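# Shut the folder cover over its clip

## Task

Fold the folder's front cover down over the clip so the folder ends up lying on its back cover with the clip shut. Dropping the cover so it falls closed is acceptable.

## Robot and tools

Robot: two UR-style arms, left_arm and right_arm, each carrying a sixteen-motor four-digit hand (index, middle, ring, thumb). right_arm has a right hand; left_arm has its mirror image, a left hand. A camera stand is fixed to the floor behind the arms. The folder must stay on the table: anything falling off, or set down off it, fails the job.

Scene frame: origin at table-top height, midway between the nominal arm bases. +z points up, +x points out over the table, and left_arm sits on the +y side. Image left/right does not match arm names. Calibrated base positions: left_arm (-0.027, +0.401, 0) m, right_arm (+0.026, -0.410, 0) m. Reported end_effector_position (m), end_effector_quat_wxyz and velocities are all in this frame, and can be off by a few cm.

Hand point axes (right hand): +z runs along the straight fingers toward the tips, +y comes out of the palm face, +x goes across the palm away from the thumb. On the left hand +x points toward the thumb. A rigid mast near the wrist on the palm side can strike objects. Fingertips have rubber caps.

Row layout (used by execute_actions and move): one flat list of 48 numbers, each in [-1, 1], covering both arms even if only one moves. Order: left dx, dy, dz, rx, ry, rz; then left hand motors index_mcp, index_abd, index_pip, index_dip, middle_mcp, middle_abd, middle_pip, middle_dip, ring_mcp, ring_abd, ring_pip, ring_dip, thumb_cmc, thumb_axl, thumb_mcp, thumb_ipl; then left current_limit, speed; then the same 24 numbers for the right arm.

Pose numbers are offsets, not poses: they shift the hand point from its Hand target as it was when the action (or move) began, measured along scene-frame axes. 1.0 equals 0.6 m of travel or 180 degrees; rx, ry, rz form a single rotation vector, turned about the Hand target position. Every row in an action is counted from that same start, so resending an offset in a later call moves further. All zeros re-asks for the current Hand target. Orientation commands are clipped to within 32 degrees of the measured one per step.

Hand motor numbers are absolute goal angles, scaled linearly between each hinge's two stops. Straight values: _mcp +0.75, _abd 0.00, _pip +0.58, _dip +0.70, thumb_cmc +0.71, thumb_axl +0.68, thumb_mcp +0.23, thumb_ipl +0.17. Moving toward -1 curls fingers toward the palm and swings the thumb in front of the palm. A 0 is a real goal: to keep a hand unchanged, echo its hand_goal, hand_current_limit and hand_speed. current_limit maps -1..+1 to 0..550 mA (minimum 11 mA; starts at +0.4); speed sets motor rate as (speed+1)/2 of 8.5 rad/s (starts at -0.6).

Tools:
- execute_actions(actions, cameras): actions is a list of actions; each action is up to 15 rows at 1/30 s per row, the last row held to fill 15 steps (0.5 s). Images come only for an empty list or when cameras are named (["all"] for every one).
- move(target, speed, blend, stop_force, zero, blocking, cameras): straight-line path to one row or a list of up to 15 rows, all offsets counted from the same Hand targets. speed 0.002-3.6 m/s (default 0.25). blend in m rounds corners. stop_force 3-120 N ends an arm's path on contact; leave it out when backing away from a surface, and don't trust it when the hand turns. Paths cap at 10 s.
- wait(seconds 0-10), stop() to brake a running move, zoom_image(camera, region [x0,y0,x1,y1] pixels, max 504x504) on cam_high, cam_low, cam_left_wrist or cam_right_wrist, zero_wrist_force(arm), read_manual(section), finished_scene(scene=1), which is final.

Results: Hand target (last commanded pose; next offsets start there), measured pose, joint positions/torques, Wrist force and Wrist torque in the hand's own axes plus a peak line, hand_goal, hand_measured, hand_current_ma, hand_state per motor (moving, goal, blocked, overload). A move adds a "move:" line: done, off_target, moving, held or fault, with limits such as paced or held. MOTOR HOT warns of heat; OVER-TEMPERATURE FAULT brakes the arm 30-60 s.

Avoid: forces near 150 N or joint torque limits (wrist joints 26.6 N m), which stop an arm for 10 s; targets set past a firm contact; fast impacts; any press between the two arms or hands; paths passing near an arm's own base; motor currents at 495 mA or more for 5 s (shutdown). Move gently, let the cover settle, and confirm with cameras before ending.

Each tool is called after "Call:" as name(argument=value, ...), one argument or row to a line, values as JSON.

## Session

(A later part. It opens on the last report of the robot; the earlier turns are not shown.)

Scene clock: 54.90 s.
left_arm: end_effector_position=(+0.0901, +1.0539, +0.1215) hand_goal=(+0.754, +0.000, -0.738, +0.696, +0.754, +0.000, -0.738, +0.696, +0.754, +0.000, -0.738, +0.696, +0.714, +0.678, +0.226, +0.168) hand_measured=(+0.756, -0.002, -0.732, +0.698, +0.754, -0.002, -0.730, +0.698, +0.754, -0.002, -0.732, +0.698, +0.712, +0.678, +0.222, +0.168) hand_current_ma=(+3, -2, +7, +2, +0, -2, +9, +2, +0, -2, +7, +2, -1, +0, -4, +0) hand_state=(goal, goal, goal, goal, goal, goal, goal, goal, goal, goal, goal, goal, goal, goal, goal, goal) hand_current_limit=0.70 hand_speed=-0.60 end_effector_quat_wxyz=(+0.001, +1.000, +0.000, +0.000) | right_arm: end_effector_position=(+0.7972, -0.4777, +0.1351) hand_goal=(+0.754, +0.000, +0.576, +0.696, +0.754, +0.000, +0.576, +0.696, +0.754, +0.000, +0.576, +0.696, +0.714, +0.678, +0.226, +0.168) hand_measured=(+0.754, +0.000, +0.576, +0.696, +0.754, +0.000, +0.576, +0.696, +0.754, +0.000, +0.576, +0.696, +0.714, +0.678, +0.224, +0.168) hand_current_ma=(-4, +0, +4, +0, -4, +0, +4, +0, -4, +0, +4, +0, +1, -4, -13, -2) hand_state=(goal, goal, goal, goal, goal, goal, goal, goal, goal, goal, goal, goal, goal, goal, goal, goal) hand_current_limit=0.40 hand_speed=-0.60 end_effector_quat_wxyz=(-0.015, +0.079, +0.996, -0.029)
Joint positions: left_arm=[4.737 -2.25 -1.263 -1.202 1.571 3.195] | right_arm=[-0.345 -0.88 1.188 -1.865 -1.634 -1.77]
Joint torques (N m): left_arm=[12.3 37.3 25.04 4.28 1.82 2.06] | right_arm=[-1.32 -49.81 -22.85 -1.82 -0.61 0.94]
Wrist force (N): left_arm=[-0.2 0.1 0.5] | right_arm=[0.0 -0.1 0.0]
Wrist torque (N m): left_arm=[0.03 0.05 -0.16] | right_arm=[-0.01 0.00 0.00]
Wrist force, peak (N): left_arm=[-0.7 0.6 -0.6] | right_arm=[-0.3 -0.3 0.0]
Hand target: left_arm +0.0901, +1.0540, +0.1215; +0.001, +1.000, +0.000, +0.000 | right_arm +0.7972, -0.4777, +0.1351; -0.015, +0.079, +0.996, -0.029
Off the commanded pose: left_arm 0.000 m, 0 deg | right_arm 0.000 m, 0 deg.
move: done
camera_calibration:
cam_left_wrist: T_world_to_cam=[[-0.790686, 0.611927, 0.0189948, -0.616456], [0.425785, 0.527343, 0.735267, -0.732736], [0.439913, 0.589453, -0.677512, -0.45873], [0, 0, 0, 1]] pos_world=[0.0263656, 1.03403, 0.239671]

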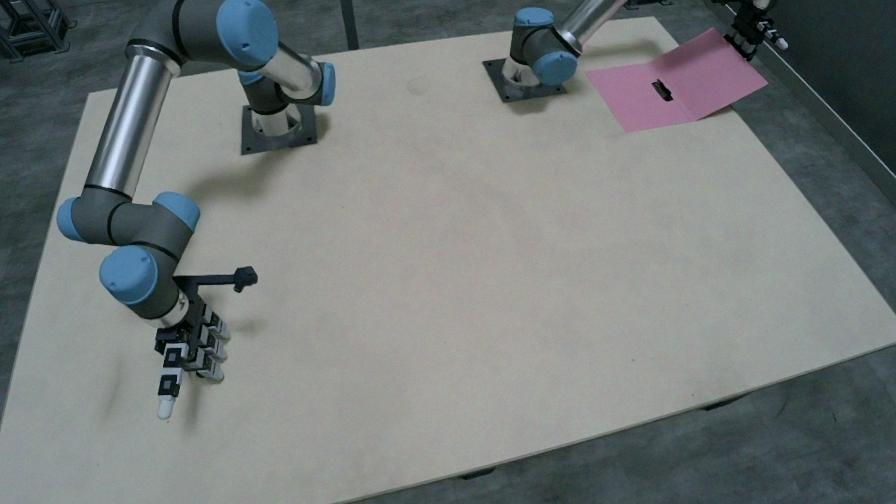

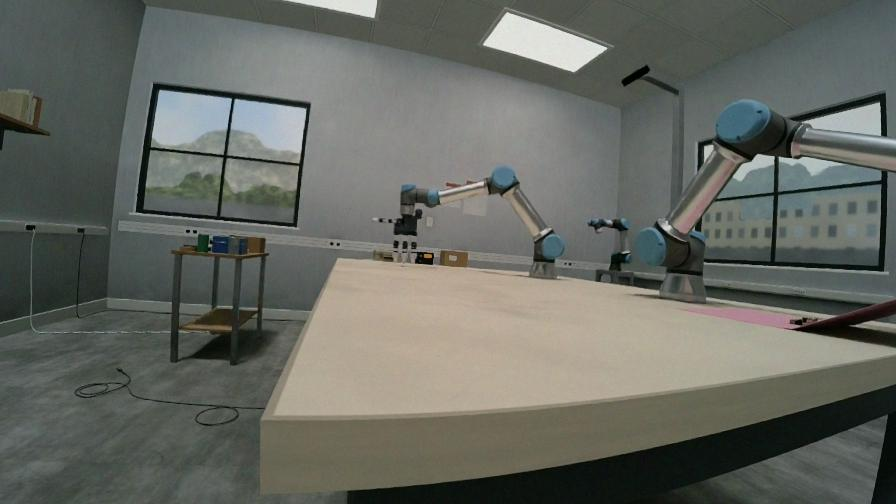

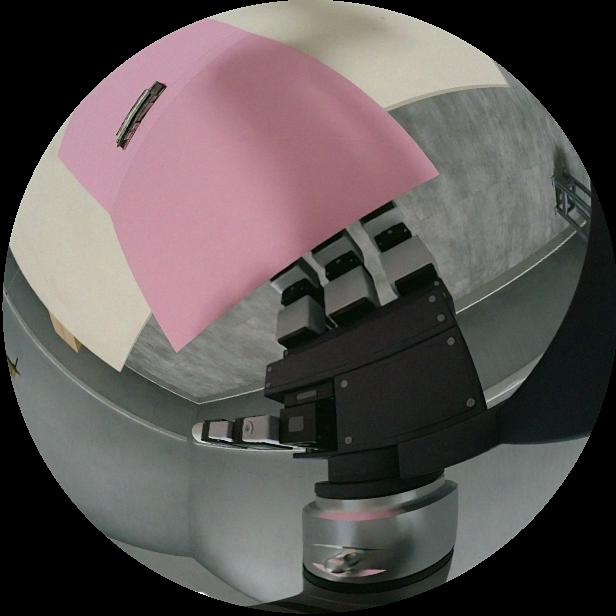

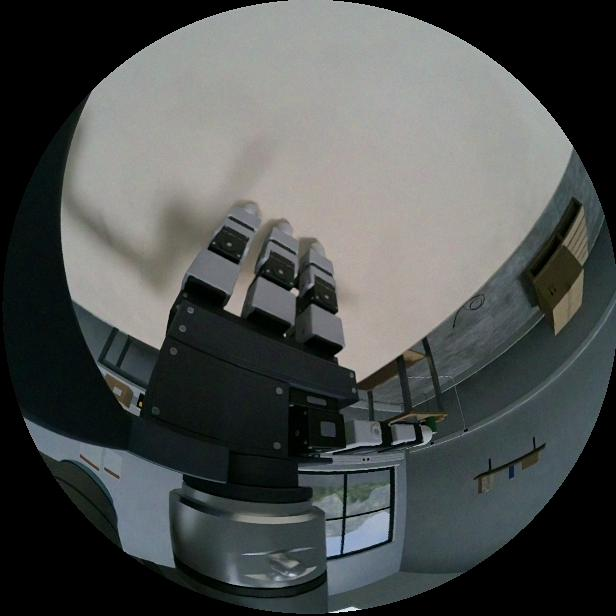

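Call:
move(
  target=[
    [0,-0.0463,0.0685,0,0,0,0.7534,0,-0.7372,0.6957,0.7534,0,-0.7372,0.6957,0.7534,0,-0.7372,0.6957,0.714,0.678,0.226,0.168,0.7,-0.6, 0,0,0,0,0,0,0.754,0,0.576,0.696,0.754,0,0.576,0.696,0.754,0,0.576,0.696,0.714,0.678,0.226,0.168,0.4,-0.6],
    [0,-0.1092,0.1225,0,0,0,0.7534,0,-0.7372,0.6957,0.7534,0,-0.7372,0.6957,0.7534,0,-0.7372,0.6957,0.714,0.678,0.226,0.168,0.7,-0.6, 0,0,0,0,0,0,0.754,0,0.576,0.696,0.754,0,0.576,0.696,0.754,0,0.576,0.696,0.714,0.678,0.226,0.168,0.4,-0.6],
    [0,-0.1837,0.1587,0,0,0,0.7534,0,-0.7372,0.6957,0.7534,0,-0.7372,0.6957,0.7534,0,-0.7372,0.6957,0.714,0.678,0.226,0.168,0.7,-0.6, 0,0,0,0,0,0,0.754,0,0.576,0.696,0.754,0,0.576,0.696,0.754,0,0.576,0.696,0.714,0.678,0.226,0.168,0.4,-0.6],
  ],
  speed=0.12,
  blend=[0.01,0.01,0],
  cameras=["cam_high","cam_low","cam_left_wrist"],
)

Call:
zoom_image(
  camera="cam_high",
  region=[560, 0, 840, 180],
)

Scene clock: 56.97 s.
left_arm: end_effector_position=(+0.0900, +0.9438, +0.2167) hand_goal=(+0.754, +0.000, -0.738, +0.696, +0.754, +0.000, -0.738, +0.696, +0.754, +0.000, -0.738, +0.696, +0.714, +0.678, +0.226, +0.168) hand_measured=(+0.758, -0.002, -0.732, +0.698, +0.754, -0.002, -0.730, +0.698, +0.754, -0.002, -0.732, +0.698, +0.712, +0.678, +0.222, +0.168) hand_current_ma=(+4, -2, +6, +2, +0, -2, +9, +2, +0, -2, +7, +2, -1, +0, -4, +0) hand_state=(goal, goal, goal, goal, goal, goal, goal, goal, goal, goal, goal, goal, goal, goal, goal, goal) hand_current_limit=0.70 hand_speed=-0.60 end_effector_quat_wxyz=(+0.001, +1.000, +0.000, +0.000) | right_arm: end_effector_position=(+0.7972, -0.4777, +0.1351) hand_goal=(+0.754, +0.000, +0.576, +0.696, +0.754, +0.000, +0.576, +0.696, +0.754, +0.000, +0.576, +0.696, +0.714, +0.678, +0.226, +0.168) hand_measured=(+0.754, +0.000, +0.576, +0.696, +0.754, +0.000, +0.576, +0.696, +0.754, +0.000, +0.576, +0.696, +0.714, +0.678, +0.224, +0.168) hand_current_ma=(-4, +0, +4, +0, -4, +0, +4, +0, -4, +0, +4, +0, +1, -4, -13, -2) hand_state=(goal, goal, goal, goal, goal, goal, goal, goal, goal, goal, goal, goal, goal, goal, goal, goal) hand_current_limit=0.40 hand_speed=-0.60 end_effector_quat_wxyz=(-0.015, +0.079, +0.996, -0.029)
Joint positions: left_arm=[4.747 -1.922 -1.518 -1.275 1.571 3.204] | right_arm=[-0.345 -0.88 1.188 -1.865 -1.634 -1.77]
Joint torques (N m): left_arm=[6.08 34.09 23.61 4.52 0.28 0.39] | right_arm=[-0.87 -49.45 -22.61 -1.97 -0.59 0.96]
Wrist force (N): left_arm=[-0.4 -0.2 -0.1] | right_arm=[-0.4 0.0 -0.1]
Wrist torque (N m): left_arm=[0.01 0.09 -0.15] | right_arm=[0.01 0.04 -0.03]
Wrist force, peak (N): left_arm=[-0.5 -0.9 1.5] | right_arm=[-0.2 -0.1 -0.4]
Hand target: left_arm +0.0901, +0.9438, +0.2167; +0.001, +1.000, +0.000, +0.000 | right_arm +0.7972, -0.4777, +0.1351; -0.015, +0.079, +0.996, -0.029
Off the commanded pose: left_arm 0.000 m, 0 deg | right_arm 0.000 m, 0 deg.
move: done
camera_calibration:
cam_left_wrist: T_world_to_cam=[[-0.790747, 0.611845, 0.0190906, -0.550925], [0.425781, 0.527336, 0.735274, -0.744626], [0.439806, 0.589544, -0.677502, -0.329373], [0, 0, 0, 1]] pos_world=[0.0262653, 0.923929, 0.334871]
Images, in order (width x height): cam_high 896x504, cam_low 896x504, cam_left_wrist 616x616.

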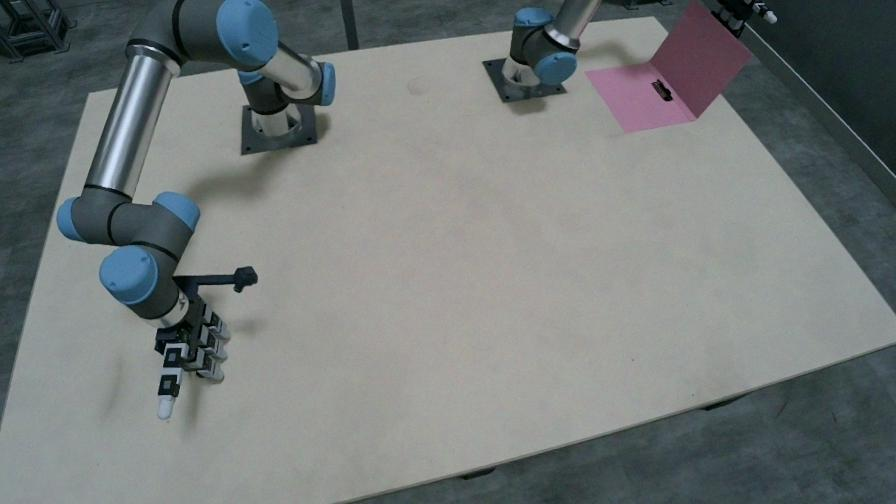

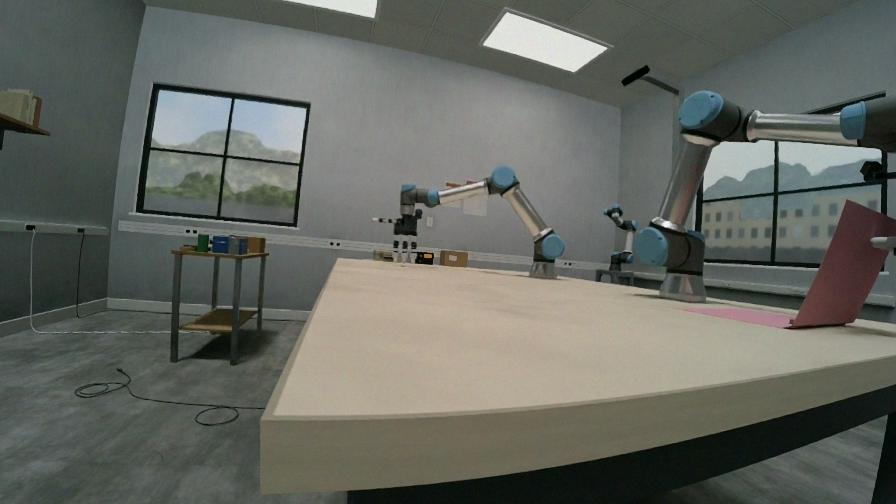

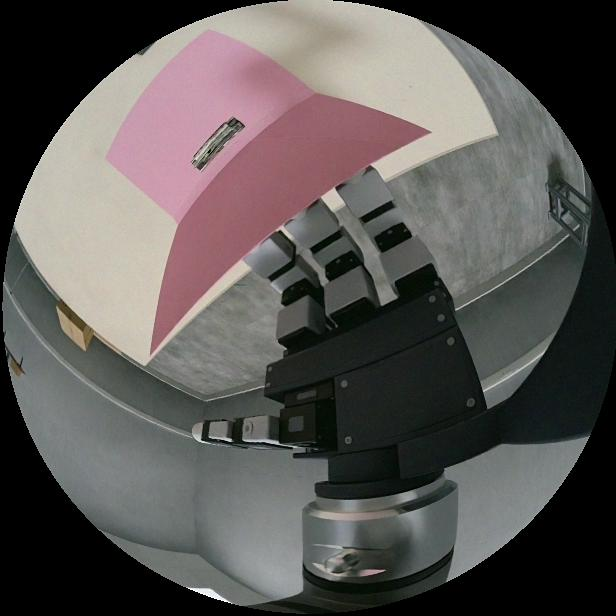

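Scaled by 1.800 from the camera's 896x504 image, which has a finer 1280x720 frame.

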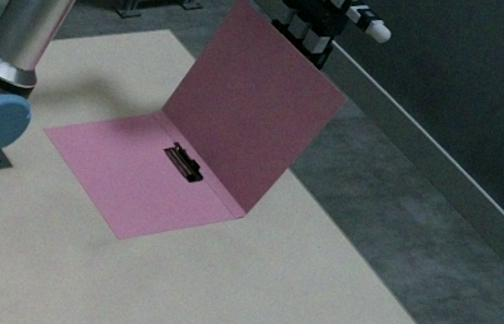

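Call:
move(
  target=[
    [0,-0.0813,0.0155,0,0,0,0.7534,0,-0.7372,0.6957,0.7534,0,-0.7372,0.6957,0.7534,0,-0.7372,0.6957,0.714,0.678,0.226,0.168,0.7,-0.6, 0,0,0,0,0,0,0.754,0,0.576,0.696,0.754,0,0.576,0.696,0.754,0,0.576,0.696,0.714,0.678,0.226,0.168,0.4,-0.6],
    [0,-0.1367,0.0138,0,0,0,0.7534,0,-0.7372,0.6957,0.7534,0,-0.7372,0.6957,0.7534,0,-0.7372,0.6957,0.714,0.678,0.226,0.168,0.7,-0.6, 0,0,0,0,0,0,0.754,0,0.576,0.696,0.754,0,0.576,0.696,0.754,0,0.576,0.696,0.714,0.678,0.226,0.168,0.4,-0.6],
    [0,-0.1908,0.0027,0,0,0,0.7534,0,-0.7372,0.6957,0.7534,0,-0.7372,0.6957,0.7534,0,-0.7372,0.6957,0.714,0.678,0.226,0.168,0.7,-0.6, 0,0,0,0,0,0,0.754,0,0.576,0.696,0.754,0,0.576,0.696,0.754,0,0.576,0.696,0.714,0.678,0.226,0.168,0.4,-0.6],
  ],
  speed=0.1,
  blend=[0.01,0.01,0],
  cameras=["cam_high","cam_low","cam_left_wrist"],
)

Call:
zoom_image(
  camera="cam_high",
  region=[560, 0, 840, 180],
)

Scene clock: 58.97 s.
left_arm: end_effector_position=(+0.0900, +0.8294, +0.2184) hand_goal=(+0.754, +0.000, -0.738, +0.696, +0.754, +0.000, -0.738, +0.696, +0.754, +0.000, -0.738, +0.696, +0.714, +0.678, +0.226, +0.168) hand_measured=(+0.758, -0.002, -0.732, +0.698, +0.754, -0.002, -0.730, +0.698, +0.754, -0.002, -0.732, +0.698, +0.712, +0.678, +0.222, +0.168) hand_current_ma=(+3, -2, +5, +2, +0, -2, +9, +2, +0, -2, +7, +2, -1, +0, -4, +0) hand_state=(goal, goal, goal, goal, goal, goal, goal, goal, goal, goal, goal, goal, goal, goal, goal, goal) hand_current_limit=0.70 hand_speed=-0.60 end_effector_quat_wxyz=(+0.001, +1.000, +0.000, +0.000) | right_arm: end_effector_position=(+0.7972, -0.4777, +0.1351) hand_goal=(+0.754, +0.000, +0.576, +0.696, +0.754, +0.000, +0.576, +0.696, +0.754, +0.000, +0.576, +0.696, +0.714, +0.678, +0.226, +0.168) hand_measured=(+0.754, +0.000, +0.576, +0.696, +0.754, +0.000, +0.576, +0.696, +0.754, +0.000, +0.576, +0.696, +0.714, +0.678, +0.224, +0.168) hand_current_ma=(-4, +0, +4, +0, -4, +0, +4, +0, -4, +0, +4, +0, +1, -4, -13, -2) hand_state=(goal, goal, goal, goal, goal, goal, goal, goal, goal, goal, goal, goal, goal, goal, goal, goal) hand_current_limit=0.40 hand_speed=-0.60 end_effector_quat_wxyz=(-0.015, +0.079, +0.996, -0.029)
Joint positions: left_arm=[4.761 -1.66 -1.841 -1.213 1.571 3.219] | right_arm=[-0.345 -0.88 1.188 -1.865 -1.634 -1.77]
Joint torques (N m): left_arm=[1.82 18.92 21.43 -0.11 -0.29 -0.19] | right_arm=[-1.62 -49.8 -22.03 -2.01 -0.66 1.09]
Wrist force (N): left_arm=[-0.4 0.2 0.2] | right_arm=[-0.2 0.0 -0.2]
Wrist torque (N m): left_arm=[0.03 0.08 -0.15] | right_arm=[0.01 0.02 -0.01]
Wrist force, peak (N): left_arm=[-0.5 1.4 0.2] | right_arm=[-0.1 -0.2 -0.4]
Hand target: left_arm +0.0901, +0.8293, +0.2183; +0.001, +1.000, +0.000, +0.000 | right_arm +0.7972, -0.4777, +0.1351; -0.015, +0.079, +0.996, -0.029
Off the commanded pose: left_arm 0.000 m, 0 deg | right_arm 0.000 m, 0 deg.
move: done
camera_calibration:
cam_left_wrist: T_world_to_cam=[[-0.790725, 0.611867, 0.0193087, -0.480993], [0.425813, 0.527076, 0.735442, -0.685343], [0.439816, 0.589754, -0.677313, -0.260951], [0, 0, 0, 1]] pos_world=[0.0262655, 0.809428, 0.336572]
Images, in order (width x height): cam_high 896x504, cam_low 896x504, cam_left_wrist 616x616.

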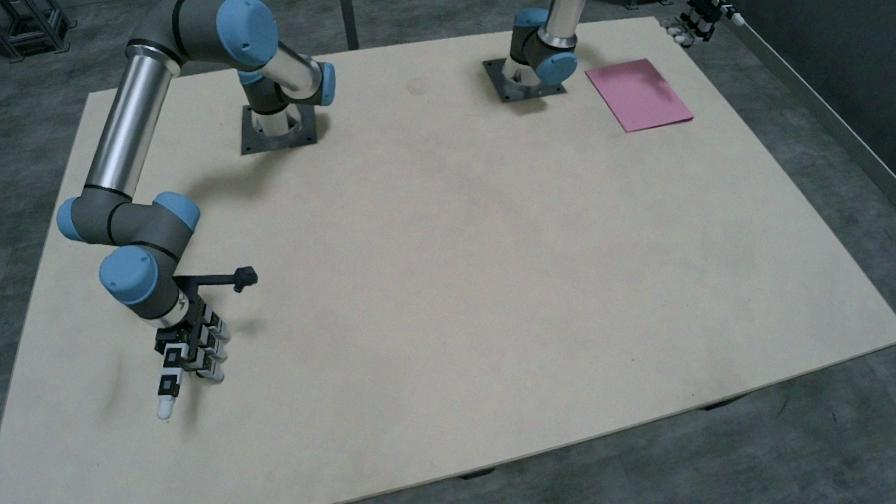

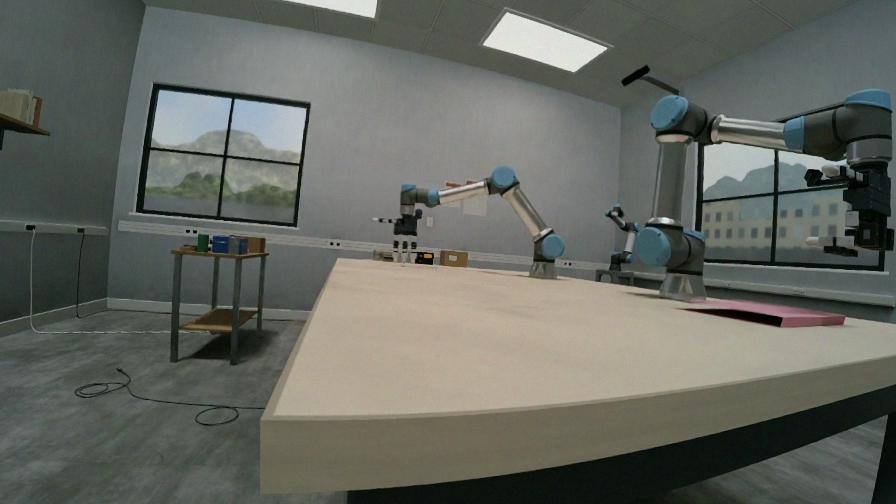

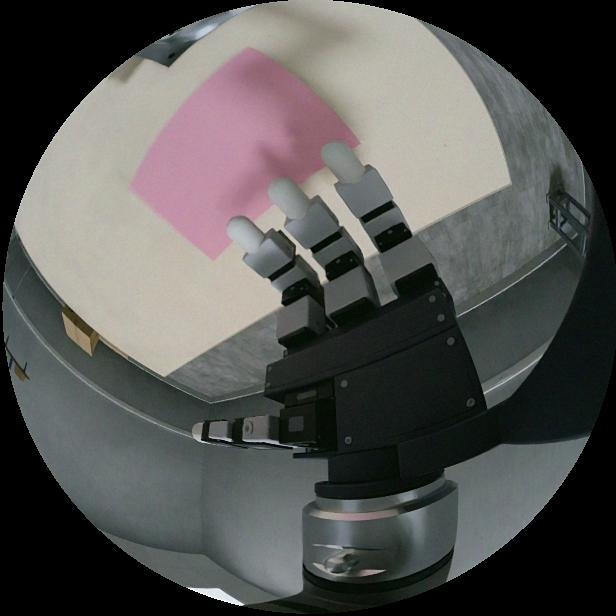

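Scaled by 1.800 from the camera's 896x504 image, which has a finer 1280x720 frame.

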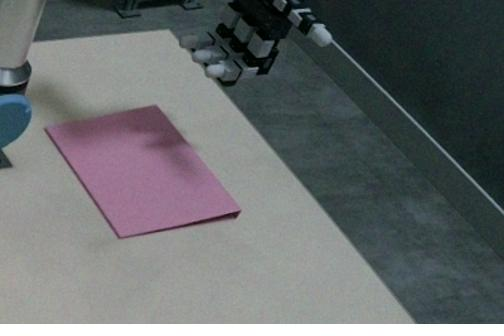

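Call:
zoom_image(
  camera="cam_low",
  region=[670, 280, 860, 340],
)

Scaled by 2.653 from the camera's 896x504 image, which has a finer 1280x720 frame.

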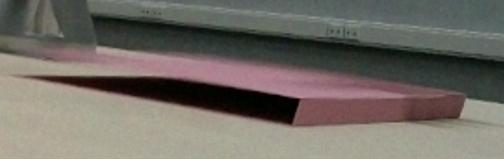

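Call:
finished_scene(
)

The scene is finished: the task was done.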